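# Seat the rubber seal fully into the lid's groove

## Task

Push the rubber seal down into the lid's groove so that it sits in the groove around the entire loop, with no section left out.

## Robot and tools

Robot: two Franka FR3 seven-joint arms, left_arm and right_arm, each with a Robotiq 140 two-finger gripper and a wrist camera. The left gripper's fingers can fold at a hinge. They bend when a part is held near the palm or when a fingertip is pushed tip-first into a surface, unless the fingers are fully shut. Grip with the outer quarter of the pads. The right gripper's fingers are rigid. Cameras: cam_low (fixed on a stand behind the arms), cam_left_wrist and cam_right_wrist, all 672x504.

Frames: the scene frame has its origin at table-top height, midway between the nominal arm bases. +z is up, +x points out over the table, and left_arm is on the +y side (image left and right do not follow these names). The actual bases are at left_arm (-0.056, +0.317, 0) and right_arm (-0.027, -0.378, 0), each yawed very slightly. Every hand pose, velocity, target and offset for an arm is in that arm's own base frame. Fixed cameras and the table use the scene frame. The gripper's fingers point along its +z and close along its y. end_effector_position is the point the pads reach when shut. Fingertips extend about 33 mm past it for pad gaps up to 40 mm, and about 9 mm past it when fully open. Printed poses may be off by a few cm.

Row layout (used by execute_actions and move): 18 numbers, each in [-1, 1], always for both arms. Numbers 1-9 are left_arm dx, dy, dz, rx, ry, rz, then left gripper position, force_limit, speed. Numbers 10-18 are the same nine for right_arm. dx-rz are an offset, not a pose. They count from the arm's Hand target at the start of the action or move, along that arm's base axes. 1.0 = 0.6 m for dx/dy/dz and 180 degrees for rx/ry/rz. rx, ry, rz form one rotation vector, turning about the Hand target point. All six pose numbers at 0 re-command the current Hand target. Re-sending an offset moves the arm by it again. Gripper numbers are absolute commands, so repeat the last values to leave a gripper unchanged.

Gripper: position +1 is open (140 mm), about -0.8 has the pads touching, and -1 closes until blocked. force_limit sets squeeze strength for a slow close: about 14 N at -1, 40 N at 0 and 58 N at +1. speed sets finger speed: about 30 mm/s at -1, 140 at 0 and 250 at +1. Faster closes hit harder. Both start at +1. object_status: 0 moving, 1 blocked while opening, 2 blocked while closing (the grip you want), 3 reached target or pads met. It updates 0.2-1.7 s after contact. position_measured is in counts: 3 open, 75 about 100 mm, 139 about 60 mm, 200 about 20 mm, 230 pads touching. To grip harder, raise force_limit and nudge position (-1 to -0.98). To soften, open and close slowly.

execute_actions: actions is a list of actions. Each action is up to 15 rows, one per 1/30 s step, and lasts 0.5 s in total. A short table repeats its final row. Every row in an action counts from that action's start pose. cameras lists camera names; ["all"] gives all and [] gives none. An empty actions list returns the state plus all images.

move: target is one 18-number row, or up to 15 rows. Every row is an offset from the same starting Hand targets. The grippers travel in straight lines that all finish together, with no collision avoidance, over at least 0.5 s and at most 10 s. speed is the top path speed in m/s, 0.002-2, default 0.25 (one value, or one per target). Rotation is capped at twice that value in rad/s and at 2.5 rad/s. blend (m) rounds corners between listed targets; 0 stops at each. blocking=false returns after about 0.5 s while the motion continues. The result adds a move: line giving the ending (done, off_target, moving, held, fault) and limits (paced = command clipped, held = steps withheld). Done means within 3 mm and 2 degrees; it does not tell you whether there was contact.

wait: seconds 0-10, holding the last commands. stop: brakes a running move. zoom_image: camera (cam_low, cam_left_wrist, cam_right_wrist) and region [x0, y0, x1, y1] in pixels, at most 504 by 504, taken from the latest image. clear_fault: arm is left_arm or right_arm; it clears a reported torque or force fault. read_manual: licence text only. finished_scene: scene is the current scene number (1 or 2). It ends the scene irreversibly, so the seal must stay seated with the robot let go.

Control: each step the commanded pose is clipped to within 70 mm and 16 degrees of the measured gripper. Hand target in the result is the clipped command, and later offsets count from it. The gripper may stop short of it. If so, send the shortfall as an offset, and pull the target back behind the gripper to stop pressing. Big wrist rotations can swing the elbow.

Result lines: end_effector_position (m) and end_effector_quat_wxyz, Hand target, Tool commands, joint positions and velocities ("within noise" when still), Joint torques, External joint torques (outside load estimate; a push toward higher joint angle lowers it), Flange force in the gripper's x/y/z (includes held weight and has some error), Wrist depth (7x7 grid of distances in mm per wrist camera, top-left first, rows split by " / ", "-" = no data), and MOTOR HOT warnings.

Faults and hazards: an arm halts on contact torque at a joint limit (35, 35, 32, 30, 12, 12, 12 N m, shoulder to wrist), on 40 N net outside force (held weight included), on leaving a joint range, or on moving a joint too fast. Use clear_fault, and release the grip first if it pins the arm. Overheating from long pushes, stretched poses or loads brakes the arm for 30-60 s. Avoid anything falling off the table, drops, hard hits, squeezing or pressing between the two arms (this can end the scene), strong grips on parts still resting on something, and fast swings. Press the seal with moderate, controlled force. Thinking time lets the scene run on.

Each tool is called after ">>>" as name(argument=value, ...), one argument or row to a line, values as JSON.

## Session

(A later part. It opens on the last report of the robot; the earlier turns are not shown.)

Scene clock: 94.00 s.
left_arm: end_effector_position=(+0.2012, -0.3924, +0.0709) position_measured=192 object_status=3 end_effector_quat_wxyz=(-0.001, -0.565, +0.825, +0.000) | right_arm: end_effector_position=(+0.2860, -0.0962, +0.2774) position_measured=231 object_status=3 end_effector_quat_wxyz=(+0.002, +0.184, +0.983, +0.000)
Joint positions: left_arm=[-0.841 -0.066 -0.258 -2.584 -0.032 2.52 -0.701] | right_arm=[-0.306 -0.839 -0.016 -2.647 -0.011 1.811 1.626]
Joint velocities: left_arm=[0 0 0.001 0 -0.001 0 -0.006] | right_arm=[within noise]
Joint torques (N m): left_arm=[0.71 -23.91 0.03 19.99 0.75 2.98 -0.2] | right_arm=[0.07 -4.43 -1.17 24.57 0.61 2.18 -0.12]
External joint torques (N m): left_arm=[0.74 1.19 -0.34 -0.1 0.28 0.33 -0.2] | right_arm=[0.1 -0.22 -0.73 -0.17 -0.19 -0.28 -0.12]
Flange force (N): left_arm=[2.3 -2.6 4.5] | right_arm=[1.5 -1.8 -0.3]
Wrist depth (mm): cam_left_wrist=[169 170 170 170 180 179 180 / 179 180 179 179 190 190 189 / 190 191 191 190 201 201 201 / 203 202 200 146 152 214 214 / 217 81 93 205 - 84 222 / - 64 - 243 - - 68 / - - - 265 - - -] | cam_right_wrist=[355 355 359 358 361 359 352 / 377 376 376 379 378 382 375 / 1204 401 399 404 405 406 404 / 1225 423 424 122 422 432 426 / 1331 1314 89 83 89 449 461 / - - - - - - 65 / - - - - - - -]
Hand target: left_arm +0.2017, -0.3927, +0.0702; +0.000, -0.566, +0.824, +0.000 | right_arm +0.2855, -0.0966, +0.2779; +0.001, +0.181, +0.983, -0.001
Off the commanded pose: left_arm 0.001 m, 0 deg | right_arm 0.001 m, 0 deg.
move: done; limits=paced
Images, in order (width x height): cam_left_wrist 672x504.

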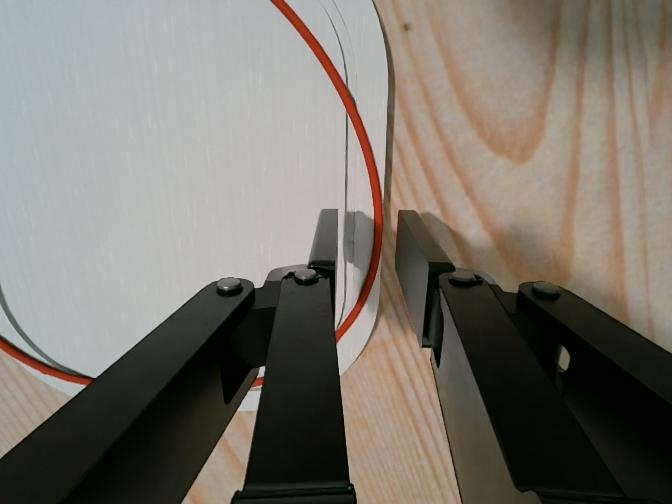

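>>> move(
  target=[-0.0047,0.0018,-0.0345,0,0,0,-0.5,-1,-0.3,0,0,0,0,0,0,-0.81,-1,0.2],
  speed=0.06,
  cameras=["cam_left_wrist"],
)

>>> zoom_image(
  camera="cam_left_wrist",
  region=[260, 120, 460, 320],
)

Scene clock: 95.30 s.
left_arm: end_effector_position=(+0.1995, -0.3914, +0.0506) position_measured=192 object_status=3 end_effector_quat_wxyz=(-0.001, -0.565, +0.825, +0.000) | right_arm: end_effector_position=(+0.2860, -0.0962, +0.2774) position_measured=231 object_status=3 end_effector_quat_wxyz=(+0.002, +0.184, +0.983, +0.000)
Joint positions: left_arm=[-0.841 -0.018 -0.259 -2.598 -0.012 2.582 -0.721] | right_arm=[-0.306 -0.839 -0.016 -2.647 -0.011 1.811 1.626]
Joint velocities: left_arm=[-0.001 0 0 0 0.001 0.005 -0.008] | right_arm=[within noise]
Joint torques (N m): left_arm=[0.74 -24.69 -0.26 18.65 0.72 3.04 -0.22] | right_arm=[0.07 -4.44 -1.1 24.57 0.61 2.17 -0.16]
External joint torques (N m): left_arm=[0.74 1.19 -0.37 -0.66 0.29 0.36 -0.22] | right_arm=[0.07 -0.34 -0.7 -0.06 -0.18 -0.27 -0.16]
Flange force (N): left_arm=[1.0 -1.0 5.1] | right_arm=[1.7 -1.8 -0.6]
Wrist depth (mm): cam_left_wrist=[- 152 151 151 162 161 161 / 158 158 160 160 171 170 171 / 170 170 169 168 181 180 181 / 183 181 181 147 189 193 192 / 194 187 93 138 123 84 201 / - 64 - 219 - - 68 / - - - 240 - - -] | cam_right_wrist=[354 355 359 359 358 362 350 / 377 378 380 381 379 384 376 / 1147 401 400 404 405 405 405 / 1283 423 422 122 419 430 430 / 1299 1339 89 83 89 446 460 / - - - - - - 65 / - - - - - - -]
Hand target: left_arm +0.1989, -0.3916, +0.0495; +0.000, -0.566, +0.824, +0.000 | right_arm +0.2855, -0.0966, +0.2779; +0.001, +0.181, +0.983, -0.001
Off the commanded pose: left_arm 0.001 m, 0 deg | right_arm 0.001 m, 0 deg.
move: done
Images, in order (width x height): cam_left_wrist 672x504.

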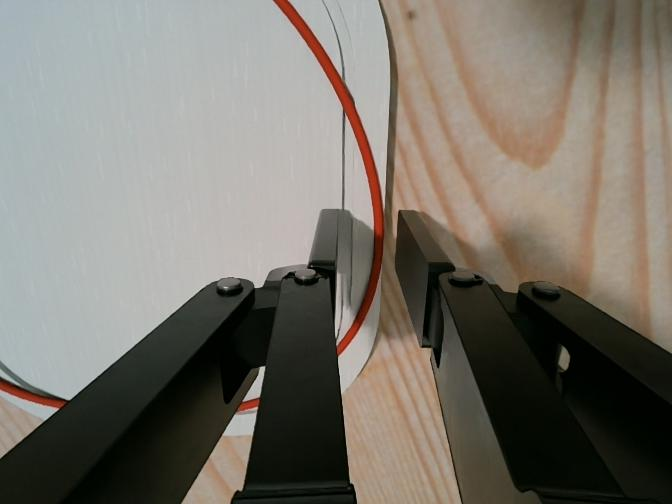

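Scaled by 2.520 from the camera's 672x504 image, which has a finer 960x720 frame.

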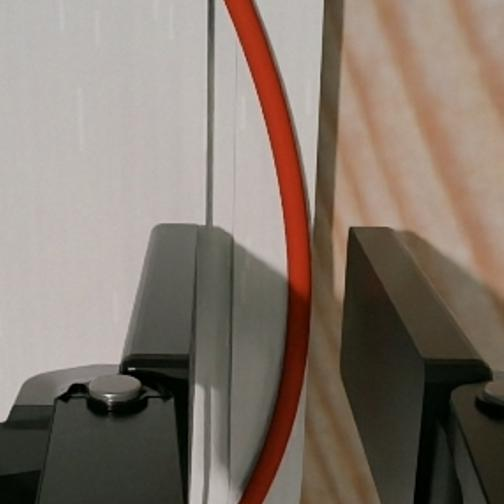

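>>> move(
  target=[
    [0,0,0,0,0,0,-1,-1,-1,0,0,0,0,0,0,-0.81,-1,0.2],
    [0,0,0.001,0,0,0,-1,-1,-1,0,0,0,0,0,0,-0.81,-1,0.2],
    [0.0138,-0.0053,0.001,0,0,0,-1,-1,-1,0,0,0,0,0,0,-0.81,-1,0.2],
  ],
  speed=[0.03,0.03,0.05],
  cameras=["cam_left_wrist"],
)

>>> zoom_image(
  camera="cam_left_wrist",
  region=[260, 60, 460, 260],
)

Scene clock: 97.90 s.
left_arm: end_effector_position=(+0.2065, -0.3957, +0.0514) position_measured=230 object_status=3 end_effector_quat_wxyz=(-0.001, -0.568, +0.823, -0.002) | right_arm: end_effector_position=(+0.2860, -0.0962, +0.2774) position_measured=231 object_status=3 end_effector_quat_wxyz=(+0.002, +0.184, +0.983, +0.000)
Joint positions: left_arm=[-0.836 -0.003 -0.253 -2.578 -0.004 2.579 -0.722] | right_arm=[-0.306 -0.839 -0.016 -2.647 -0.011 1.811 1.626]
Joint velocities: left_arm=[0 0.001 0.001 0.003 0.003 -0.003 0.001] | right_arm=[within noise]
Joint torques (N m): left_arm=[0.79 -25.02 0.05 18.98 0.69 2.8 0.14] | right_arm=[0.15 -4.44 -1.15 24.58 0.61 2.18 -0.11]
External joint torques (N m): left_arm=[0.77 1.62 0.01 -0.47 0.26 0.11 0.14] | right_arm=[0.15 -0.24 -0.73 -0.17 -0.19 -0.27 -0.11]
Flange force (N): left_arm=[1.0 -2.9 5.0] | right_arm=[1.6 -1.7 -0.3]
Wrist depth (mm): cam_left_wrist=[- 153 152 152 161 162 162 / 162 161 159 160 172 172 171 / 172 170 171 171 182 182 182 / 185 182 183 147 191 193 192 / 195 189 79 87 - 82 203 / - 64 76 - - 75 64 / - - - - - - -] | cam_right_wrist=[356 360 357 359 358 360 354 / 376 376 378 379 382 380 362 / 1140 398 396 404 401 399 407 / 1283 423 425 122 426 423 433 / 1239 1339 89 83 89 448 456 / - - - - - - 65 / - - - - - - -]
Hand target: left_arm +0.2072, -0.3948, +0.0501; +0.000, -0.566, +0.824, +0.000 | right_arm +0.2855, -0.0966, +0.2779; +0.001, +0.181, +0.983, -0.001
Off the commanded pose: left_arm 0.002 m, 0 deg | right_arm 0.001 m, 0 deg.
move: done
Images, in order (width x height): cam_left_wrist 672x504.

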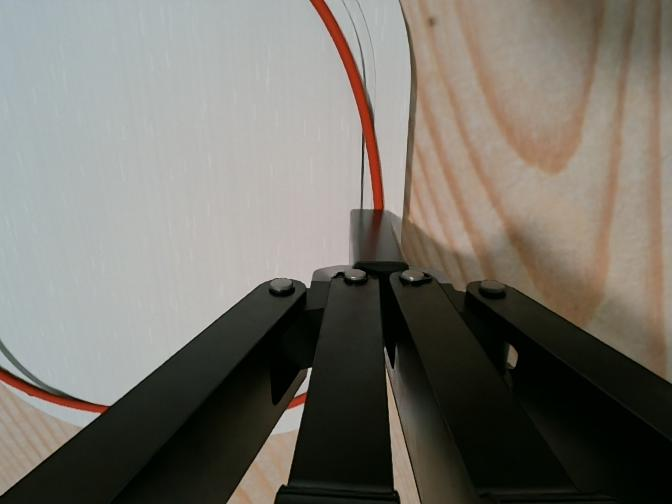

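Scaled by 2.520 from the camera's 672x504 image, which has a finer 960x720 frame.

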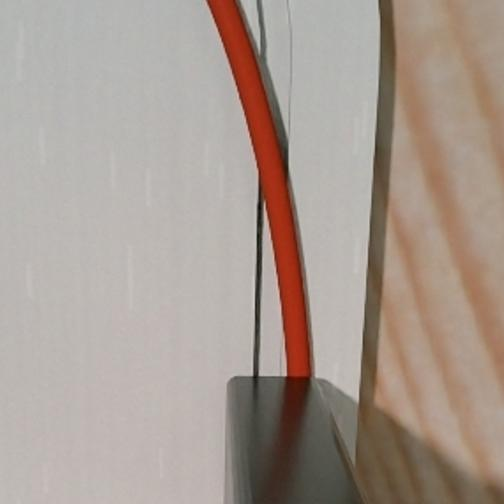

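>>> move(
  target=[
    [0,0,0.012,0,0,0,-1,-1,-0.3,0,0,0,0,0,0,-0.81,-1,0.2],
    [-0.0078,0.003,0.012,0,0,0,-0.6,-1,-0.3,0,0,0,0,0,0,-0.81,-1,0.2],
    [-0.0078,0.003,-0.0037,0,0,0,-0.6,-1,-0.3,0,0,0,0,0,0,-0.81,-1,0.2],
  ],
  speed=[0.06,0.06,0.04],
  cameras=["cam_left_wrist"],
)

>>> zoom_image(
  camera="cam_left_wrist",
  region=[260, 100, 460, 300],
)

Scene clock: 100.67 s.
left_arm: end_effector_position=(+0.2030, -0.3930, +0.0491) position_measured=205 object_status=3 end_effector_quat_wxyz=(-0.001, -0.566, +0.824, +0.000) | right_arm: end_effector_position=(+0.2860, -0.0962, +0.2774) position_measured=231 object_status=3 end_effector_quat_wxyz=(+0.002, +0.184, +0.983, +0.000)
Joint positions: left_arm=[-0.838 -0.006 -0.255 -2.589 -0.006 2.584 -0.721] | right_arm=[-0.306 -0.839 -0.016 -2.647 -0.011 1.811 1.626]
Joint velocities: left_arm=[0 0 0 0 0.003 0.003 -0.001] | right_arm=[within noise]
Joint torques (N m): left_arm=[0.72 -25.04 -0.16 18.48 0.75 2.98 -0.25] | right_arm=[0.09 -4.44 -1.12 24.57 0.62 2.19 -0.11]
External joint torques (N m): left_arm=[0.87 1.26 -0.05 -0.73 0.32 0.32 -0.25] | right_arm=[0.07 -0.27 -0.73 -0.16 -0.19 -0.27 -0.11]
Flange force (N): left_arm=[0.6 -1.2 5.2] | right_arm=[1.7 -1.8 -0.3]
Wrist depth (mm): cam_left_wrist=[- 150 150 150 160 160 160 / 159 159 158 158 170 169 169 / 169 169 168 166 179 180 179 / 182 179 179 170 187 191 191 / - 186 93 87 - 83 200 / - 64 77 67 - 77 68 / - - - - - - -] | cam_right_wrist=[355 354 357 356 360 361 352 / 373 374 376 382 378 382 357 / 1184 398 403 402 403 404 407 / 1261 423 414 122 423 428 434 / 1275 1299 89 83 89 451 457 / - - - - - - 65 / - - - - - - -]
Hand target: left_arm +0.2025, -0.3930, +0.0479; +0.000, -0.566, +0.824, +0.000 | right_arm +0.2855, -0.0966, +0.2779; +0.001, +0.181, +0.983, -0.001
Off the commanded pose: left_arm 0.001 m, 0 deg | right_arm 0.001 m, 0 deg.
move: done
Images, in order (width x height): cam_left_wrist 672x504.

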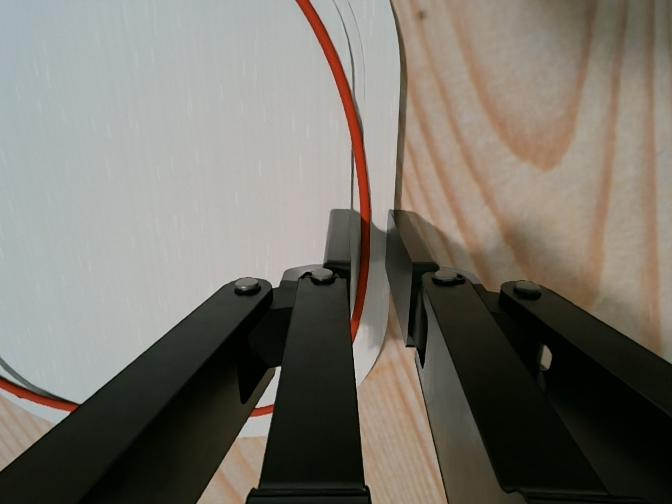

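Scaled by 2.520 from the camera's 672x504 image, which has a finer 960x720 frame.

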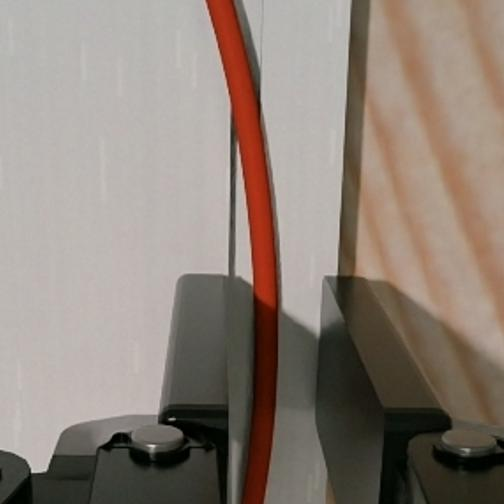

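>>> move(
  target=[
    [0,0,-0.0021,0,0,0,-0.6,-1,-0.3,0,0,0,0,0,0,-0.81,-1,0.2],
    [0,0,-0.0021,0,0,0,-1,-1,-1,0,0,0,0,0,0,-0.81,-1,0.2],
  ],
  speed=[0.03,0.03],
  cameras=["cam_left_wrist"],
)

>>> zoom_image(
  camera="cam_left_wrist",
  region=[260, 100, 460, 300],
)

Scene clock: 102.23 s.
left_arm: end_effector_position=(+0.2031, -0.3933, +0.0480) position_measured=225 object_status=2 end_effector_quat_wxyz=(-0.001, -0.566, +0.824, -0.001) | right_arm: end_effector_position=(+0.2860, -0.0962, +0.2774) position_measured=231 object_status=3 end_effector_quat_wxyz=(+0.002, +0.184, +0.983, +0.000)
Joint positions: left_arm=[-0.838 -0.003 -0.255 -2.589 -0.004 2.589 -0.722] | right_arm=[-0.306 -0.839 -0.016 -2.647 -0.011 1.811 1.626]
Joint torques (N m): left_arm=[0.69 -25.1 -0.18 18.29 0.7 3 -0.23] | right_arm=[0.08 -4.38 -1.16 24.57 0.62 2.18 -0.13]
External joint torques (N m): left_arm=[0.68 1.17 -0.21 -0.83 0.28 0.34 -0.23] | right_arm=[0.08 -0.33 -0.76 -0.05 -0.18 -0.26 -0.13]
Flange force (N): left_arm=[0.4 -0.5 5.0] | right_arm=[1.7 -1.9 -0.6]
Wrist depth (mm): cam_left_wrist=[148 150 149 149 159 159 159 / 158 158 158 158 169 169 168 / 167 167 167 167 178 179 179 / 180 178 177 146 187 190 189 / 191 188 87 87 - 81 200 / - 64 74 58 - 76 64 / - - - - - - -] | cam_right_wrist=[353 356 360 359 360 360 343 / 374 373 379 377 379 383 406 / 1178 399 399 399 400 403 402 / 1239 423 425 122 424 431 430 / 1322 1331 89 83 89 444 461 / - - - - - - 65 / - - - - - - -]
Hand target: left_arm +0.2025, -0.3930, +0.0467; +0.000, -0.566, +0.824, +0.000 | right_arm +0.2855, -0.0966, +0.2779; +0.001, +0.181, +0.983, -0.001
Off the commanded pose: left_arm 0.002 m, 0 deg | right_arm 0.001 m, 0 deg.
move: done
Images, in order (width x height): cam_left_wrist 672x504.

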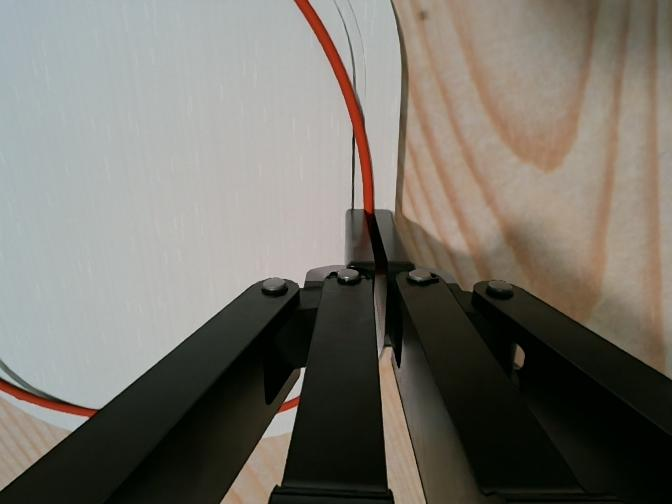

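Scaled by 2.520 from the camera's 672x504 image, which has a finer 960x720 frame.

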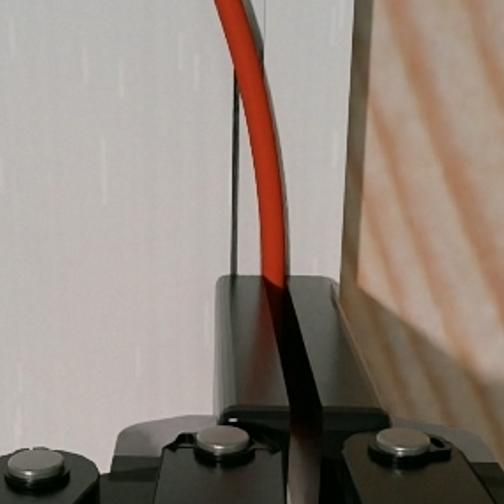

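>>> move(
  target=[
    [0,0,0.0015,0,0,0,-1,-1,-1,0,0,0,0,0,0,-0.81,-1,0.2],
    [0.0078,-0.003,0.0015,0,0,0,-1,-1,-1,0,0,0,0,0,0,-0.81,-1,0.2],
  ],
  speed=[0.03,0.03],
  cameras=["cam_left_wrist"],
)

>>> zoom_image(
  camera="cam_left_wrist",
  region=[260, 100, 460, 300],
)

Scene clock: 103.47 s.
left_arm: end_effector_position=(+0.2063, -0.3964, +0.0486) position_measured=225 object_status=2 end_effector_quat_wxyz=(-0.001, -0.566, +0.824, -0.002) | right_arm: end_effector_position=(+0.2860, -0.0962, +0.2774) position_measured=231 object_status=3 end_effector_quat_wxyz=(+0.002, +0.184, +0.983, +0.000)
Joint positions: left_arm=[-0.837 0.004 -0.253 -2.579 -0.001 2.588 -0.722] | right_arm=[-0.306 -0.839 -0.016 -2.647 -0.011 1.811 1.626]
Joint torques (N m): left_arm=[1.05 -25.5 0.26 19.23 0.8 2.47 0.01] | right_arm=[0.05 -4.41 -1.13 24.61 0.6 2.19 -0.17]
External joint torques (N m): left_arm=[1.04 1.18 0.27 -0.02 0.38 -0.2 0.01] | right_arm=[0.08 -0.27 -0.67 -0.13 -0.2 -0.27 -0.17]
Flange force (N): left_arm=[1.3 -3.7 3.1] | right_arm=[1.6 -1.8 -0.4]
Wrist depth (mm): cam_left_wrist=[- 150 150 150 158 159 159 / 160 159 158 158 169 169 169 / 168 168 168 165 179 179 178 / 182 179 179 147 188 190 191 / 192 188 87 87 - 81 200 / - 64 74 58 - 76 64 / - - - - - - -] | cam_right_wrist=[355 356 356 357 363 362 349 / 374 372 379 377 383 383 370 / 1178 397 398 400 402 402 401 / 1225 425 426 122 423 428 432 / 1306 1391 89 83 89 445 460 / - - - - - - 65 / - - - - - - -]
Hand target: left_arm +0.2072, -0.3948, +0.0476; +0.000, -0.566, +0.824, +0.000 | right_arm +0.2855, -0.0966, +0.2779; +0.001, +0.181, +0.983, -0.001
Off the commanded pose: left_arm 0.002 m, 0 deg | right_arm 0.001 m, 0 deg.
move: done
Images, in order (width x height): cam_left_wrist 672x504.

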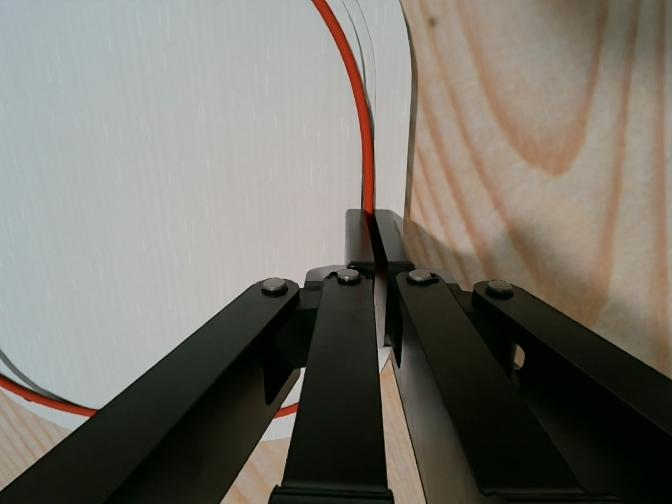

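Scaled by 2.520 from the camera's 672x504 image, which has a finer 960x720 frame.

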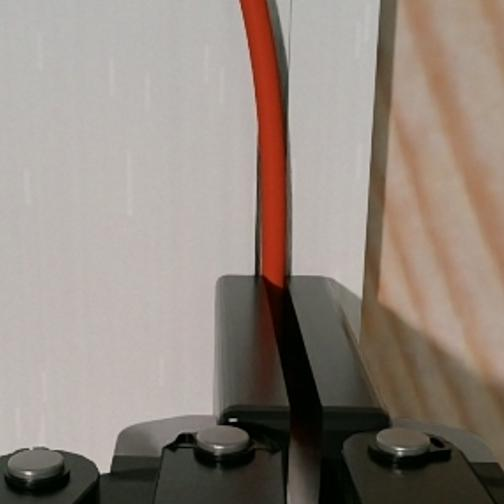

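>>> execute_actions(
  actions=[
    [[0,0,-0.00167,0,0,0,-1,-1,-1,0,0,0,0,0,0,-0.81,-1,0.2]],
    [[0,0,-0.00125,0,0,0,-1,-1,-1,0,0,0,0,0,0,-0.81,-1,0.2]],
  ],
)

Scene clock: 104.77 s.
left_arm: end_effector_position=(+0.2061, -0.3959, +0.0476) position_measured=225 object_status=2 end_effector_quat_wxyz=(-0.001, -0.566, +0.825, -0.001) | right_arm: end_effector_position=(+0.2860, -0.0962, +0.2774) position_measured=231 object_status=3 end_effector_quat_wxyz=(+0.002, +0.184, +0.983, +0.000)
Joint positions: left_arm=[-0.837 0.007 -0.253 -2.579 0 2.588 -0.722] | right_arm=[-0.306 -0.839 -0.016 -2.647 -0.011 1.811 1.626]
Joint torques (N m): left_arm=[1.52 -24.26 0.64 18.63 0.9 3.02 -0.05] | right_arm=[0.09 -4.4 -1.17 24.56 0.62 2.18 -0.14]
External joint torques (N m): left_arm=[1.42 2.32 0.57 -0.5 0.49 0.36 -0.05] | right_arm=[0.06 -0.32 -0.81 -0.08 -0.18 -0.27 -0.14]
External joint torques at the end of the 1st action: left_arm=[0.94 1.4 0.24 -0.36 0.36 0.03 -0.02] | right_arm=[0.01 -0.4 -0.79 0 -0.2 -0.26 -0.14]
Flange force (N): left_arm=[1.6 -5.0 8.2] | right_arm=[1.7 -2.0 -0.5]
Flange force at the end of the 1st action (N): left_arm=[1.0 -3.0 4.5] | right_arm=[1.8 -2.0 -0.7]
Wrist depth (mm): cam_left_wrist=[149 149 149 148 158 158 159 / 158 158 157 158 169 168 167 / 166 167 164 165 177 178 178 / 180 177 175 129 188 189 189 / 190 190 87 87 - 81 200 / - 64 74 58 - 76 64 / - - - - - - -] | cam_right_wrist=[353 355 360 357 360 361 344 / 375 377 377 379 381 384 380 / 1178 399 400 400 404 406 405 / 1246 427 424 122 422 429 433 / 1314 1322 89 83 89 444 462 / - - - - - - 65 / - - - - - - -]
Hand target: left_arm +0.2072, -0.3948, +0.0458; +0.000, -0.566, +0.824, +0.000 | right_arm +0.2855, -0.0966, +0.2779; +0.001, +0.181, +0.983, -0.001
Off the commanded pose: left_arm 0.002 m, 0 deg | right_arm 0.001 m, 0 deg.

>>> move(
  target=[
    [0,0,0,0,0,0,-0.6,-1,-0.5,0,0,0,0,0,0,-0.81,-1,0.2],
    [0,0,0.025,0,0,0,-1,-1,-0.3,0,0,0,0,0,0,-0.81,-1,0.2],
    [0,0,0.004,0,0,0,-1,-1,-0.3,0,0,0,0,0,0,-0.81,-1,0.2],
    [0,0,-0.003,0,0,0,-1,-1,-0.3,0,0,0,0,0,0,-0.81,-1,0.2],
  ],
  speed=[0.03,0.08,0.06,0.01],
)

Scene clock: 108.47 s.
left_arm: end_effector_position=(+0.2112, -0.3968, +0.0511) position_measured=232 object_status=3 end_effector_quat_wxyz=(+0.001, -0.566, +0.825, -0.006) | right_arm: end_effector_position=(+0.2860, -0.0962, +0.2774) position_measured=231 object_status=3 end_effector_quat_wxyz=(+0.002, +0.184, +0.983, +0.000)
Joint positions: left_arm=[-0.834 0.001 -0.249 -2.576 0.005 2.588 -0.719] | right_arm=[-0.306 -0.839 -0.016 -2.647 -0.011 1.811 1.626]
Joint velocities: left_arm=[0 0 0.001 0.001 0.002 0.003 -0.001] | right_arm=[within noise]
Joint torques (N m): left_arm=[-1.07 -19 -2.19 16.44 0.15 3.77 -0.22] | right_arm=[0.09 -4.43 -1.19 24.57 0.61 2.16 -0.15]
External joint torques (N m): left_arm=[-1.04 7.7 -2.15 -2.9 -0.28 1.08 -0.22] | right_arm=[0.13 -0.32 -0.71 -0.05 -0.19 -0.28 -0.15]
Flange force (N): left_arm=[9.0 -4.1 23.9] | right_arm=[1.7 -1.8 -0.6]
Wrist depth (mm): cam_left_wrist=[152 153 153 152 161 161 161 / 162 162 160 160 171 171 170 / 172 172 171 169 181 180 180 / 183 182 181 147 191 192 192 / 195 193 79 87 - 82 201 / - 64 76 - - 75 64 / - - - - - - -] | cam_right_wrist=[355 356 361 359 361 365 - / 372 374 376 377 379 380 382 / 1165 397 404 401 403 401 408 / 1147 425 419 122 424 426 434 / 1373 1299 89 83 89 444 456 / - - - - - - 65 / - - - - - - -]
Hand target: left_arm +0.2072, -0.3948, +0.0440; +0.000, -0.566, +0.824, +0.000 | right_arm +0.2855, -0.0966, +0.2779; +0.001, +0.181, +0.983, -0.001
Off the commanded pose: left_arm 0.008 m, 1 deg | right_arm 0.001 m, 0 deg.
move: off_target (left_arm)

>>> wait(
  seconds=0.1,
  cameras=["cam_left_wrist"],
)

>>> zoom_image(
  camera="cam_left_wrist",
  region=[260, 60, 460, 260],
)

Scene clock: 108.70 s.
left_arm: end_effector_position=(+0.2113, -0.3969, +0.0511) position_measured=232 object_status=3 end_effector_quat_wxyz=(+0.001, -0.566, +0.825, -0.006) | right_arm: end_effector_position=(+0.2860, -0.0962, +0.2774) position_measured=231 object_status=3 end_effector_quat_wxyz=(+0.002, +0.184, +0.983, +0.000)
Joint positions: left_arm=[-0.834 0.001 -0.249 -2.576 0.006 2.588 -0.719] | right_arm=[-0.306 -0.839 -0.016 -2.647 -0.011 1.811 1.626]
Joint torques (N m): left_arm=[-1.07 -18.99 -2 16.47 0.18 3.79 -0.24] | right_arm=[0.06 -4.41 -1.15 24.62 0.61 2.18 -0.1]
External joint torques (N m): left_arm=[-1.12 7.71 -2.05 -2.89 -0.24 1.1 -0.23] | right_arm=[0.03 -0.28 -0.76 -0.07 -0.2 -0.27 -0.1]
Flange force (N): left_arm=[9.0 -4.1 24.0] | right_arm=[1.5 -1.9 -0.5]
Wrist depth (mm): cam_left_wrist=[152 153 152 152 162 161 161 / 162 162 159 161 171 171 170 / 172 172 171 170 182 180 181 / 183 180 181 147 190 193 192 / 196 193 79 87 - 82 203 / - 64 76 - - 75 64 / - - - - - - -] | cam_right_wrist=[354 357 357 359 360 362 353 / 371 376 377 377 378 384 374 / 1171 396 398 400 403 403 405 / 1246 421 426 122 424 430 430 / 1347 1322 89 83 89 446 456 / - - - - - - 65 / - - - - - - -]
Hand target: left_arm +0.2072, -0.3948, +0.0440; +0.000, -0.566, +0.824, +0.000 | right_arm +0.2855, -0.0966, +0.2779; +0.001, +0.181, +0.983, -0.001
Tool commands: left_gripper/position=-1.0 left_gripper/force_limit=-1.0 left_gripper/speed=-0.3 right_gripper/position=-0.81 right_gripper/force_limit=-1.0 right_gripper/speed=+0.2
Off the commanded pose: left_arm 0.009 m, 1 deg | right_arm 0.001 m, 0 deg.
wait: 0.10 s; at rest by 0.03 s
Images, in order (width x height): cam_left_wrist 672x504.

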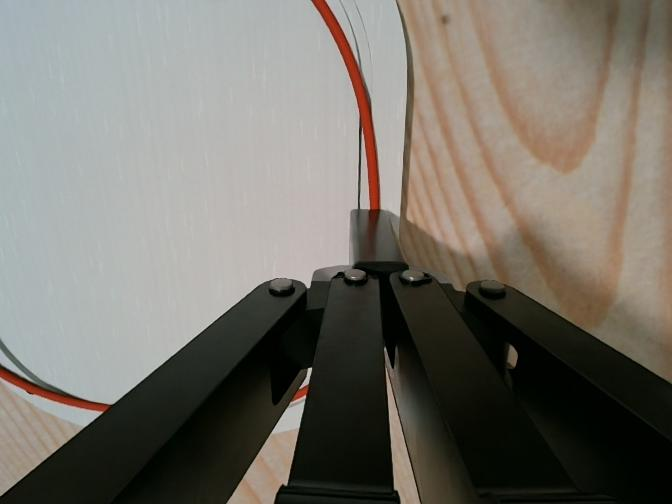

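Scaled by 2.520 from the camera's 672x504 image, which has a finer 960x720 frame.

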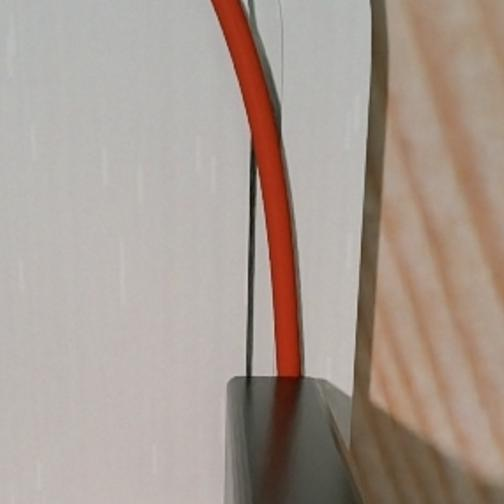

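>>> execute_actions(
  actions=[
    [[0.0105,-0.004,0.005,0,0,0,-1,-1,-0.3,0,0,0,0,0,0,-0.81,-1,0.2]],
    [[0.0039,-0.0015,0,0,0,0,-1,-1,-0.3,0,0,0,0,0,0,-0.81,-1,0.2]],
    [[0.0039,-0.0015,0,0,0,0,-1,-1,-0.3,0,0,0,0,0,0,-0.81,-1,0.2]],
  ],
  cameras=["cam_left_wrist"],
)

>>> zoom_image(
  camera="cam_left_wrist",
  region=[260, 60, 460, 260],
)

Scene clock: 111.10 s.
left_arm: end_effector_position=(+0.2195, -0.4014, +0.0498) position_measured=232 object_status=3 end_effector_quat_wxyz=(-0.001, -0.569, +0.822, -0.004) | right_arm: end_effector_position=(+0.2860, -0.0962, +0.2774) position_measured=231 object_status=3 end_effector_quat_wxyz=(+0.002, +0.184, +0.983, +0.000)
Joint positions: left_arm=[-0.828 0.026 -0.241 -2.548 0.011 2.583 -0.719] | right_arm=[-0.306 -0.839 -0.016 -2.647 -0.011 1.811 1.626]
Joint torques (N m): left_arm=[0.18 -24.97 -0.74 18.21 0.51 2.4 0.3] | right_arm=[0.11 -4.37 -1.15 24.53 0.6 2.18 -0.11]
External joint torques (N m): left_arm=[0.13 2.58 -0.64 -1.1 0.08 -0.27 0.3] | right_arm=[0.06 -0.23 -0.79 -0.13 -0.2 -0.27 -0.11]
External joint torques at the end of the 1st action: left_arm=[0.07 4.41 -0.67 -1.44 0.04 0.13 0.13] | right_arm=[0.04 -0.22 -0.75 -0.1 -0.2 -0.28 -0.14]
External joint torques at the end of the 2nd action: left_arm=[-0.12 3.82 -0.92 -1.7 0 -0.16 0.23] | right_arm=[0.1 -0.26 -0.7 -0.07 -0.17 -0.26 -0.13]
Flange force (N): left_arm=[1.8 -2.3 6.0] | right_arm=[1.4 -1.9 -0.4]
Flange force at the end of the 1st action (N): left_arm=[4.4 -4.5 12.2] | right_arm=[1.4 -1.9 -0.5]
Flange force at the end of the 2nd action (N): left_arm=[3.1 -2.6 9.6] | right_arm=[1.5 -1.7 -0.5]
Wrist depth (mm): cam_left_wrist=[- 151 152 151 159 161 160 / 159 161 158 158 168 170 170 / 173 171 171 167 178 180 179 / 183 180 180 147 188 190 190 / 193 190 79 87 - 81 201 / - 64 76 - - 75 64 / - - - - - - -] | cam_right_wrist=[353 358 358 357 358 360 - / 377 377 376 379 379 380 376 / 403 398 399 398 403 407 404 / 1291 420 423 122 423 428 435 / 1322 1356 89 83 89 445 458 / - - - - - - 65 / - - - - - - -]
Hand target: left_arm +0.2182, -0.3990, +0.0470; +0.000, -0.566, +0.824, +0.000 | right_arm +0.2855, -0.0966, +0.2779; +0.001, +0.181, +0.983, -0.001
Off the commanded pose: left_arm 0.004 m, 1 deg | right_arm 0.001 m, 0 deg.
Images, in order (width x height): cam_left_wrist 672x504.

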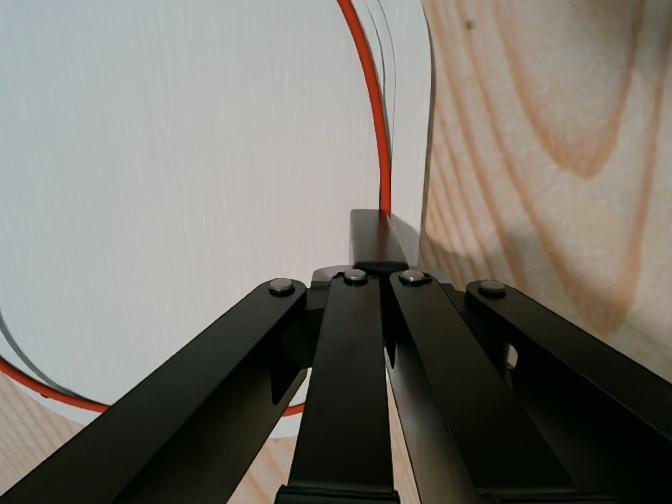

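Scaled by 2.520 from the camera's 672x504 image, which has a finer 960x720 frame.

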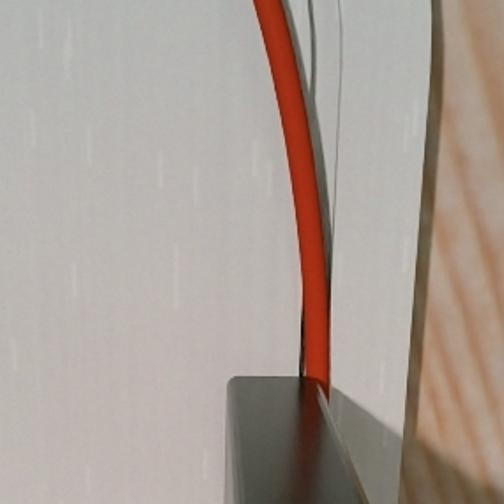

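>>> move(
  target=[
    [0,0,0.008,0,0,0,-1,-1,-0.3,0,0,0,0,0,0,-0.81,-1,0.2],
    [-0.0105,0.004,0.008,0,0,0,-1,-1,-0.3,0,0,0,0,0,0,-0.81,-1,0.2],
  ],
  speed=[0.05,0.05],
  cameras=["cam_left_wrist"],
)

>>> zoom_image(
  camera="cam_left_wrist",
  region=[260, 60, 460, 260],
)

Scene clock: 112.53 s.
left_arm: end_effector_position=(+0.2133, -0.3959, +0.0513) position_measured=232 object_status=3 end_effector_quat_wxyz=(+0.001, -0.566, +0.824, +0.000) | right_arm: end_effector_position=(+0.2860, -0.0962, +0.2774) position_measured=231 object_status=3 end_effector_quat_wxyz=(+0.002, +0.184, +0.983, +0.000)
Joint positions: left_arm=[-0.832 0.008 -0.245 -2.563 0.007 2.57 -0.716] | right_arm=[-0.306 -0.839 -0.016 -2.647 -0.011 1.811 1.626]
Joint torques (N m): left_arm=[0.44 -26.88 -0.6 18.66 0.05 2.69 0.07] | right_arm=[0.07 -4.43 -1.14 24.62 0.61 2.18 -0.1]
External joint torques (N m): left_arm=[0.4 0.05 -0.59 -0.74 -0.38 0.03 0.07] | right_arm=[0.08 -0.33 -0.74 -0.03 -0.19 -0.26 -0.1]
Flange force (N): left_arm=[-1.8 2.1 -0.1] | right_arm=[1.7 -1.8 -0.6]
Wrist depth (mm): cam_left_wrist=[- 152 152 152 160 162 162 / 161 161 159 160 172 170 171 / 171 171 170 169 181 182 181 / 184 182 181 147 191 193 193 / 194 193 79 87 - 81 203 / - 64 76 - - 75 64 / - - - - - - -] | cam_right_wrist=[355 356 357 357 363 362 360 / 372 375 379 377 385 382 373 / 406 396 400 404 401 405 406 / 1211 423 424 122 420 429 431 / 1347 1314 89 83 89 447 459 / - - - - - - 65 / - - - - - - -]
Hand target: left_arm +0.2119, -0.3966, +0.0518; +0.000, -0.566, +0.824, +0.000 | right_arm +0.2855, -0.0966, +0.2779; +0.001, +0.181, +0.983, -0.001
Off the commanded pose: left_arm 0.002 m, 0 deg | right_arm 0.001 m, 0 deg.
move: done
Images, in order (width x height): cam_left_wrist 672x504.

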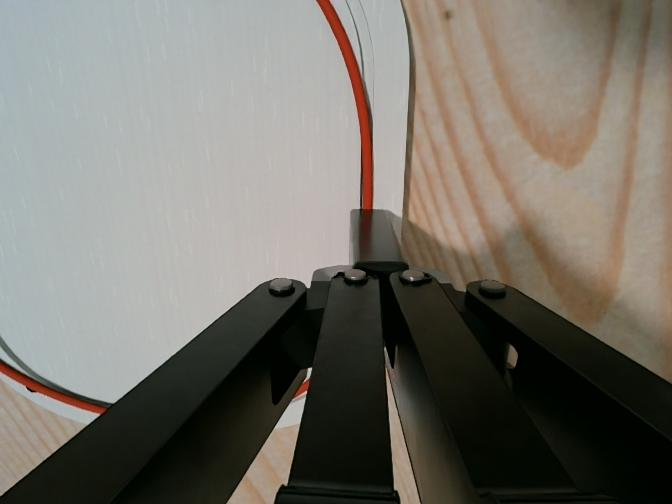

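Scaled by 2.520 from the camera's 672x504 image, which has a finer 960x720 frame.

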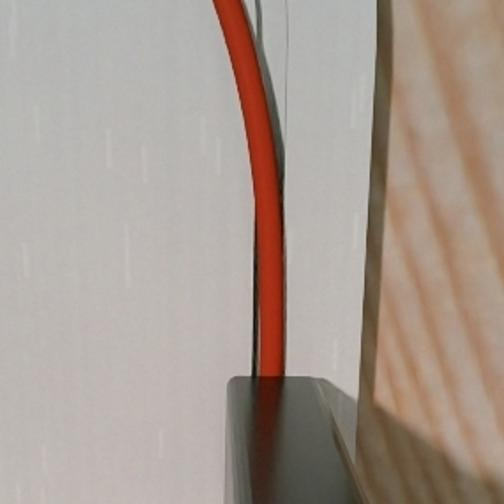

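>>> execute_actions(
  actions=[
    [[0,0,-0.005,0,0,0,-1,-1,-0.3,0,0,0,0,0,0,-0.81,-1,0.2]],
    [[0,0,-0.0025,0,0,0,-1,-1,-0.3,0,0,0,0,0,0,-0.81,-1,0.2]],
    [[0,0,-0.0025,0,0,0,-1,-1,-0.3,0,0,0,0,0,0,-0.81,-1,0.2]],
    [[0,0,-0.0025,0,0,0,-1,-1,-0.3,0,0,0,0,0,0,-0.81,-1,0.2]],
  ],
)

Scene clock: 114.97 s.
left_arm: end_effector_position=(+0.2141, -0.3975, +0.0483) position_measured=232 object_status=3 end_effector_quat_wxyz=(+0.000, -0.566, +0.825, -0.003) | right_arm: end_effector_position=(+0.2860, -0.0962, +0.2774) position_measured=231 object_status=3 end_effector_quat_wxyz=(+0.002, +0.184, +0.983, +0.000)
Joint positions: left_arm=[-0.832 0.017 -0.245 -2.565 0.009 2.586 -0.716] | right_arm=[-0.306 -0.839 -0.016 -2.647 -0.011 1.811 1.626]
Joint torques (N m): left_arm=[-0.66 -22.66 -1.43 17.69 0.33 3.48 -0.21] | right_arm=[0.08 -4.48 -1.15 24.58 0.61 2.18 -0.09]
External joint torques (N m): left_arm=[-0.52 4.48 -1.2 -1.59 -0.11 0.81 -0.21] | right_arm=[0.07 -0.3 -0.74 -0.16 -0.19 -0.28 -0.09]
External joint torques at the end of the 1st action: left_arm=[0.6 1.25 -0.34 -1.01 -0.05 0.3 0.01] | right_arm=[0.14 -0.31 -0.62 -0.14 -0.18 -0.29 -0.13]
External joint torques at the end of the 2nd action: left_arm=[0.7 1.31 -0.18 -0.95 -0.07 0.25 -0.11] | right_arm=[0.09 -0.27 -0.75 -0.12 -0.19 -0.28 -0.11]
External joint torques at the end of the 3rd action: left_arm=[-0.49 2.86 -1.18 -1.32 0 0.65 -0.15] | right_arm=[0.05 -0.3 -0.77 -0.12 -0.18 -0.27 -0.1]
Flange force (N): left_arm=[5.3 -2.6 14.4] | right_arm=[1.8 -1.8 -0.3]
Flange force at the end of the 1st action (N): left_arm=[-0.5 0.1 4.4] | right_arm=[1.8 -1.6 -0.4]
Flange force at the end of the 2nd action (N): left_arm=[-0.2 -0.3 4.5] | right_arm=[1.6 -1.8 -0.4]
Flange force at the end of the 3rd action (N): left_arm=[3.2 -0.4 9.7] | right_arm=[1.7 -1.9 -0.4]
Wrist depth (mm): cam_left_wrist=[148 152 149 149 160 159 159 / 159 158 158 158 169 168 168 / 169 168 167 168 178 178 178 / 182 179 178 147 189 190 189 / 192 188 79 87 - 81 200 / - 64 76 - - 75 64 / - - - - - - -] | cam_right_wrist=[357 359 357 360 361 362 - / 375 376 379 379 381 382 367 / 1159 398 399 402 403 406 405 / 1239 422 426 122 419 425 429 / 1306 1382 89 83 89 446 459 / - - - - - - 65 / - - - - - - -]
Hand target: left_arm +0.2119, -0.3966, +0.0443; +0.000, -0.566, +0.824, +0.000 | right_arm +0.2855, -0.0966, +0.2779; +0.001, +0.181, +0.983, -0.001
Off the commanded pose: left_arm 0.005 m, 0 deg | right_arm 0.001 m, 0 deg.

>>> execute_actions(
  actions=[
    [[0,0,-0.0025,0,0,0,-1,-1,-0.3,0,0,0,0,0,0,-0.81,-1,0.2]],
    [[0,0,-0.0017,0,0,0,-1,-1,-0.3,0,0,0,0,0,0,-0.81,-1,0.2]],
  ],
  cameras=["cam_left_wrist"],
)

>>> zoom_image(
  camera="cam_left_wrist",
  region=[260, 60, 460, 260],
)

Scene clock: 116.40 s.
left_arm: end_effector_position=(+0.2146, -0.3978, +0.0482) position_measured=232 object_status=3 end_effector_quat_wxyz=(+0.000, -0.566, +0.824, -0.004) | right_arm: end_effector_position=(+0.2860, -0.0962, +0.2774) position_measured=231 object_status=3 end_effector_quat_wxyz=(+0.002, +0.184, +0.983, +0.000)
Joint positions: left_arm=[-0.832 0.018 -0.244 -2.564 0.011 2.589 -0.718] | right_arm=[-0.306 -0.839 -0.016 -2.647 -0.011 1.811 1.626]
Joint torques (N m): left_arm=[-0.08 -19.79 -1 16.85 0.55 4.16 -0.24] | right_arm=[0.06 -4.44 -1.08 24.57 0.63 2.18 -0.13]
External joint torques (N m): left_arm=[-0.09 7.39 -0.91 -2.44 0.13 1.48 -0.23] | right_arm=[0.1 -0.36 -0.65 -0.11 -0.17 -0.27 -0.13]
External joint torques at the end of the 1st action: left_arm=[-0.52 6.09 -1.29 -2.19 -0.01 1.16 -0.2] | right_arm=[0.1 -0.23 -0.65 -0.12 -0.18 -0.26 -0.11]
Flange force (N): left_arm=[7.7 -6.3 24.6] | right_arm=[1.9 -1.6 -0.4]
Flange force at the end of the 1st action (N): left_arm=[6.7 -3.9 19.9] | right_arm=[1.4 -1.6 -0.4]
Wrist depth (mm): cam_left_wrist=[149 150 149 149 160 159 159 / 159 158 158 158 168 169 168 / 169 169 168 166 179 178 178 / 182 182 178 131 187 189 189 / 192 189 79 87 - 81 200 / - 64 76 - - 75 64 / - - - - - - -] | cam_right_wrist=[356 359 357 359 361 362 351 / 376 371 375 379 379 382 370 / 1171 396 400 400 402 404 404 / 1246 423 425 122 423 429 429 / 1364 1291 89 83 89 447 456 / - - - - - - 65 / - - - - - - -]
Hand target: left_arm +0.2119, -0.3966, +0.0418; +0.000, -0.566, +0.824, +0.000 | right_arm +0.2855, -0.0966, +0.2779; +0.001, +0.181, +0.983, -0.001
Off the commanded pose: left_arm 0.007 m, 0 deg | right_arm 0.001 m, 0 deg.
Images, in order (width x height): cam_left_wrist 672x504.

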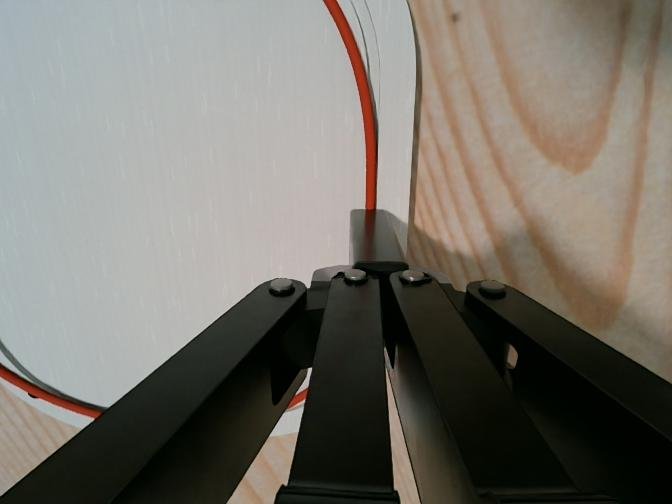

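Scaled by 2.520 from the camera's 672x504 image, which has a finer 960x720 frame.

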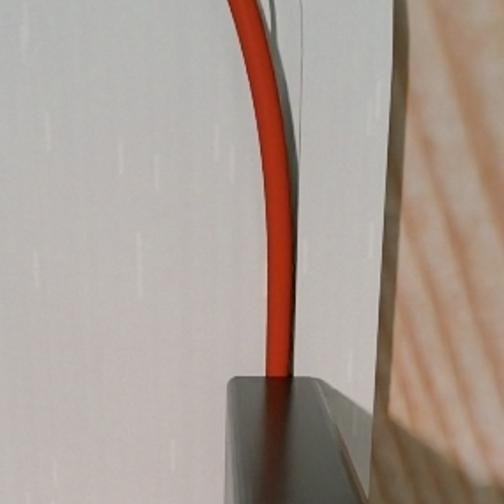

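>>> move(
  target=[
    [0,0,0.0167,0,0,0,-1,-1,-0.3,0,0,0,0,0,0,-0.81,-1,0.2],
    [-0.0084,-0.0218,0.0167,0,0,0,-1,-1,-0.3,0,0,0,0,0,0,-0.81,-1,0.2],
    [-0.0084,-0.0218,0.0045,0,0,0,-1,-1,-0.3,0,0,0,0,0,0,-0.81,-1,0.2],
  ],
  speed=[0.06,0.06,0.02],
  cameras=["cam_left_wrist"],
)

>>> zoom_image(
  camera="cam_left_wrist",
  region=[260, 60, 460, 260],
)

Scene clock: 118.97 s.
left_arm: end_effector_position=(+0.2086, -0.4100, +0.0484) position_measured=232 object_status=3 end_effector_quat_wxyz=(+0.000, -0.565, +0.825, -0.002) | right_arm: end_effector_position=(+0.2860, -0.0962, +0.2774) position_measured=231 object_status=3 end_effector_quat_wxyz=(+0.002, +0.184, +0.983, +0.000)
Joint positions: left_arm=[-0.843 0.039 -0.255 -2.535 0.02 2.577 -0.745] | right_arm=[-0.306 -0.839 -0.016 -2.647 -0.011 1.811 1.626]
Joint velocities: left_arm=[0 0.001 0 -0.001 0.002 -0.001 -0.006] | right_arm=[within noise]
Joint torques (N m): left_arm=[-0.22 -23.3 -1.39 17.92 0.49 3.66 -0.24] | right_arm=[0.07 -4.37 -1.17 24.59 0.63 2.17 -0.11]
External joint torques (N m): left_arm=[-0.25 4.63 -1.17 -1.49 0.06 0.99 -0.24] | right_arm=[0.08 -0.28 -0.75 -0.02 -0.18 -0.26 -0.11]
Flange force (N): left_arm=[5.6 -3.1 15.1] | right_arm=[1.4 -1.8 -0.6]
Wrist depth (mm): cam_left_wrist=[148 149 150 149 160 159 159 / 159 159 158 157 169 169 168 / 168 167 168 166 176 178 178 / 181 178 178 147 188 189 189 / 191 189 79 87 - 81 200 / - 64 76 - - 75 64 / - - - - - - -] | cam_right_wrist=[359 353 356 359 362 361 353 / 376 377 376 377 380 381 367 / 1171 401 403 404 406 406 406 / 1268 425 422 122 425 429 432 / 1364 1291 89 83 89 444 462 / - - - - - - 65 / - - - - - - -]
Hand target: left_arm +0.2068, -0.4096, +0.0445; +0.000, -0.566, +0.824, +0.000 | right_arm +0.2855, -0.0966, +0.2779; +0.001, +0.181, +0.983, -0.001
Off the commanded pose: left_arm 0.004 m, 0 deg | right_arm 0.001 m, 0 deg.
move: off_target (left_arm)
Images, in order (width x height): cam_left_wrist 672x504.

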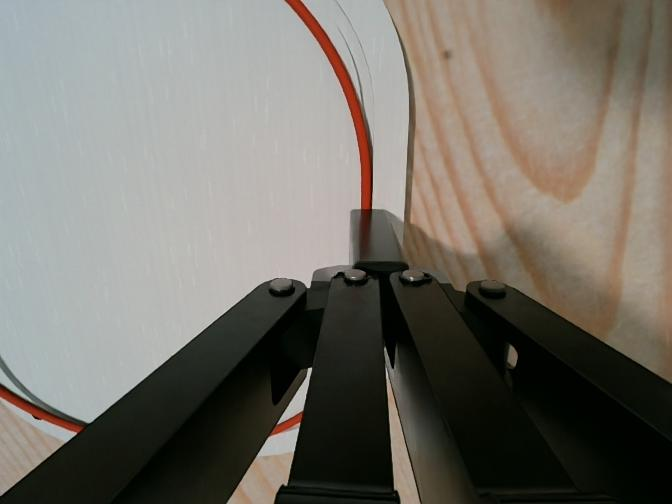

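Scaled by 2.520 from the camera's 672x504 image, which has a finer 960x720 frame.

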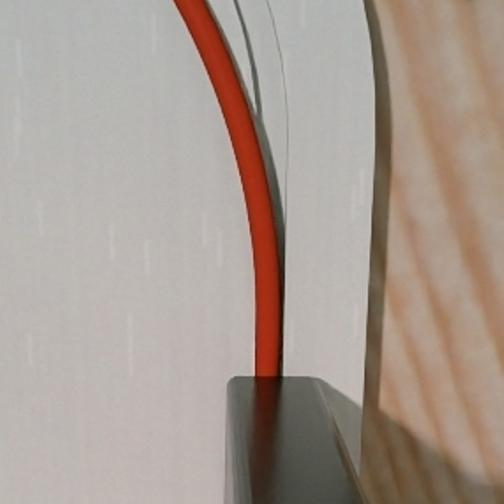

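>>> move(
  target=[
    [0,0,0.01,0,0,0,-1,-1,-0.3,0,0,0,0,0,0,-0.81,-1,0.2],
    [-0.0068,-0.0224,0.01,0,0,0,-1,-1,-0.3,0,0,0,0,0,0,-0.81,-1,0.2],
    [-0.0068,-0.0224,0.0045,0,0,0,-1,-1,-0.3,0,0,0,0,0,0,-0.81,-1,0.2],
    [-0.0091,-0.0215,0.0045,0,0,0,-1,-1,-0.3,0,0,0,0,0,0,-0.81,-1,0.2],
    [-0.0091,-0.0215,0,0,0,0,-1,-1,-0.3,0,0,0,0,0,0,-0.81,-1,0.2],
  ],
  speed=[0.06,0.06,0.03,0.02,0.02],
  cameras=["cam_left_wrist"],
)

>>> zoom_image(
  camera="cam_left_wrist",
  region=[260, 60, 460, 260],
)

Scene clock: 121.53 s.
left_arm: end_effector_position=(+0.2037, -0.4235, +0.0484) position_measured=232 object_status=3 end_effector_quat_wxyz=(+0.000, -0.566, +0.825, -0.002) | right_arm: end_effector_position=(+0.2860, -0.0962, +0.2774) position_measured=231 object_status=3 end_effector_quat_wxyz=(+0.002, +0.184, +0.983, +0.000)
Joint positions: left_arm=[-0.856 0.064 -0.264 -2.503 0.031 2.569 -0.777] | right_arm=[-0.306 -0.839 -0.016 -2.647 -0.011 1.811 1.626]
Joint velocities: left_arm=[0.001 0.001 0 0 0.004 0.002 -0.006] | right_arm=[within noise]
Joint torques (N m): left_arm=[-0.47 -24.81 -1.56 17.77 0.45 3.46 -0.25] | right_arm=[0.11 -4.48 -1.12 24.6 0.62 2.18 -0.11]
External joint torques (N m): left_arm=[-0.56 4.03 -1.23 -1.74 0.02 0.79 -0.25] | right_arm=[0.07 -0.32 -0.77 -0.08 -0.18 -0.27 -0.11]
Flange force (N): left_arm=[4.3 -1.0 12.7] | right_arm=[1.7 -1.8 -0.5]
Wrist depth (mm): cam_left_wrist=[149 149 150 151 160 159 159 / 159 160 158 158 169 168 168 / 169 168 171 165 178 178 179 / 182 179 178 147 188 190 190 / 192 189 79 87 - 82 200 / - 64 76 - - 75 64 / - - - - - - -] | cam_right_wrist=[355 355 359 357 361 363 - / 376 372 378 381 380 380 364 / 1159 399 397 401 404 406 407 / 1314 422 423 122 422 425 435 / 1339 - 89 83 89 447 457 / - - - - - - 65 / - - - - - - -]
Hand target: left_arm +0.2014, -0.4225, +0.0445; +0.000, -0.566, +0.824, +0.000 | right_arm +0.2855, -0.0966, +0.2779; +0.001, +0.181, +0.983, -0.001
Off the commanded pose: left_arm 0.005 m, 0 deg | right_arm 0.001 m, 0 deg.
move: off_target (left_arm)
Images, in order (width x height): cam_left_wrist 672x504.

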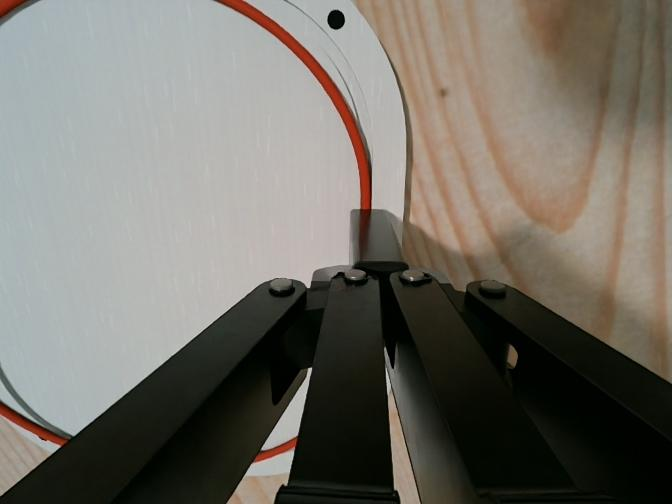

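Scaled by 2.520 from the camera's 672x504 image, which has a finer 960x720 frame.

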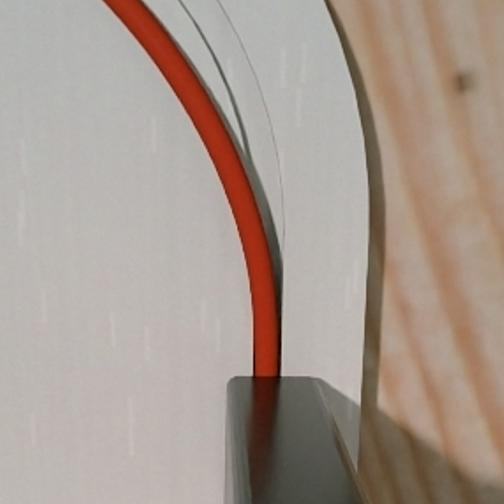

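>>> move(
  target=[
    [0,0,0.01,0,0,0,-1,-1,-0.3,0,0,0,0,0,0,-0.81,-1,0.2],
    [-0.0064,-0.0209,0.01,0,0,0,-1,-1,-0.3,0,0,0,0,0,0,-0.81,-1,0.2],
    [-0.0064,-0.0209,0.0045,0,0,0,-1,-1,-0.3,0,0,0,0,0,0,-0.81,-1,0.2],
    [-0.0087,-0.02,0.0045,0,0,0,-1,-1,-0.3,0,0,0,0,0,0,-0.81,-1,0.2],
    [-0.0087,-0.02,0,0,0,0,-1,-1,-0.3,0,0,0,0,0,0,-0.81,-1,0.2],
  ],
  speed=[0.06,0.06,0.03,0.02,0.02],
  cameras=["cam_left_wrist"],
)

>>> zoom_image(
  camera="cam_left_wrist",
  region=[260, 60, 460, 260],
)

Scene clock: 124.13 s.
left_arm: end_effector_position=(+0.1978, -0.4359, +0.0485) position_measured=232 object_status=3 end_effector_quat_wxyz=(+0.000, -0.565, +0.825, -0.003) | right_arm: end_effector_position=(+0.2860, -0.0962, +0.2774) position_measured=231 object_status=3 end_effector_quat_wxyz=(+0.002, +0.184, +0.983, +0.000)
Joint positions: left_arm=[-0.87 0.085 -0.271 -2.474 0.042 2.561 -0.805] | right_arm=[-0.306 -0.839 -0.016 -2.647 -0.011 1.811 1.626]
Joint velocities: left_arm=[0 0.002 0 -0.001 0.004 0.002 -0.007] | right_arm=[within noise]
Joint torques (N m): left_arm=[0.16 -25.58 -1.15 17.78 0.69 3.43 -0.23] | right_arm=[0.14 -4.44 -1.15 24.6 0.61 2.17 -0.12]
External joint torques (N m): left_arm=[0.15 4.05 -0.58 -1.84 0.25 0.76 -0.23] | right_arm=[0.14 -0.34 -0.75 -0.06 -0.19 -0.28 -0.12]
Flange force (N): left_arm=[3.2 -1.8 12.8] | right_arm=[1.8 -1.8 -0.6]
Wrist depth (mm): cam_left_wrist=[147 150 150 157 160 160 159 / 159 158 158 157 169 169 168 / 169 168 168 167 179 178 178 / 182 179 178 147 188 190 190 / 192 188 79 87 - 82 200 / - 64 76 - - 75 64 / - - - - - - -] | cam_right_wrist=[353 355 359 361 357 363 357 / 376 374 379 381 382 383 361 / 1153 398 398 400 402 402 406 / 1191 425 424 122 425 429 437 / 1331 1331 89 83 89 444 458 / - - - - - - 65 / - - - - - - -]
Hand target: left_arm +0.1961, -0.4345, +0.0445; +0.000, -0.566, +0.824, +0.000 | right_arm +0.2855, -0.0966, +0.2779; +0.001, +0.181, +0.983, -0.001
Off the commanded pose: left_arm 0.005 m, 0 deg | right_arm 0.001 m, 0 deg.
move: off_target (left_arm)
Images, in order (width x height): cam_left_wrist 672x504.

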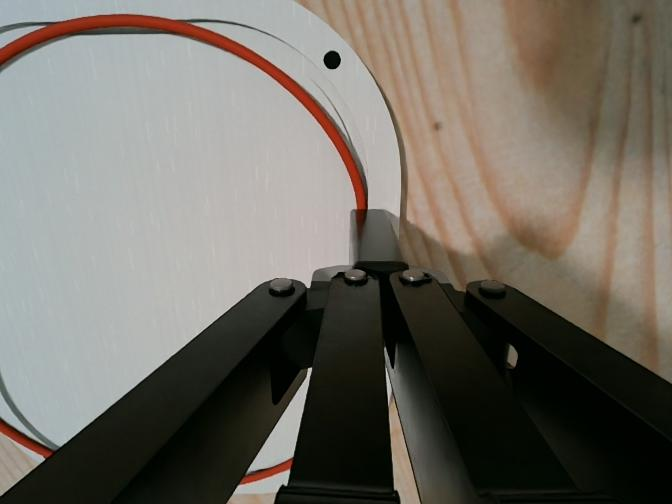

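Scaled by 2.520 from the camera's 672x504 image, which has a finer 960x720 frame.

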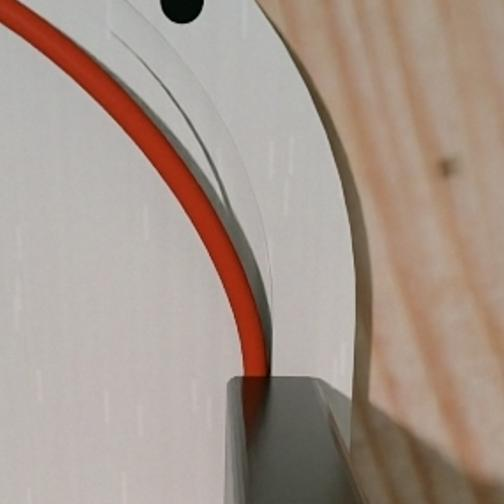

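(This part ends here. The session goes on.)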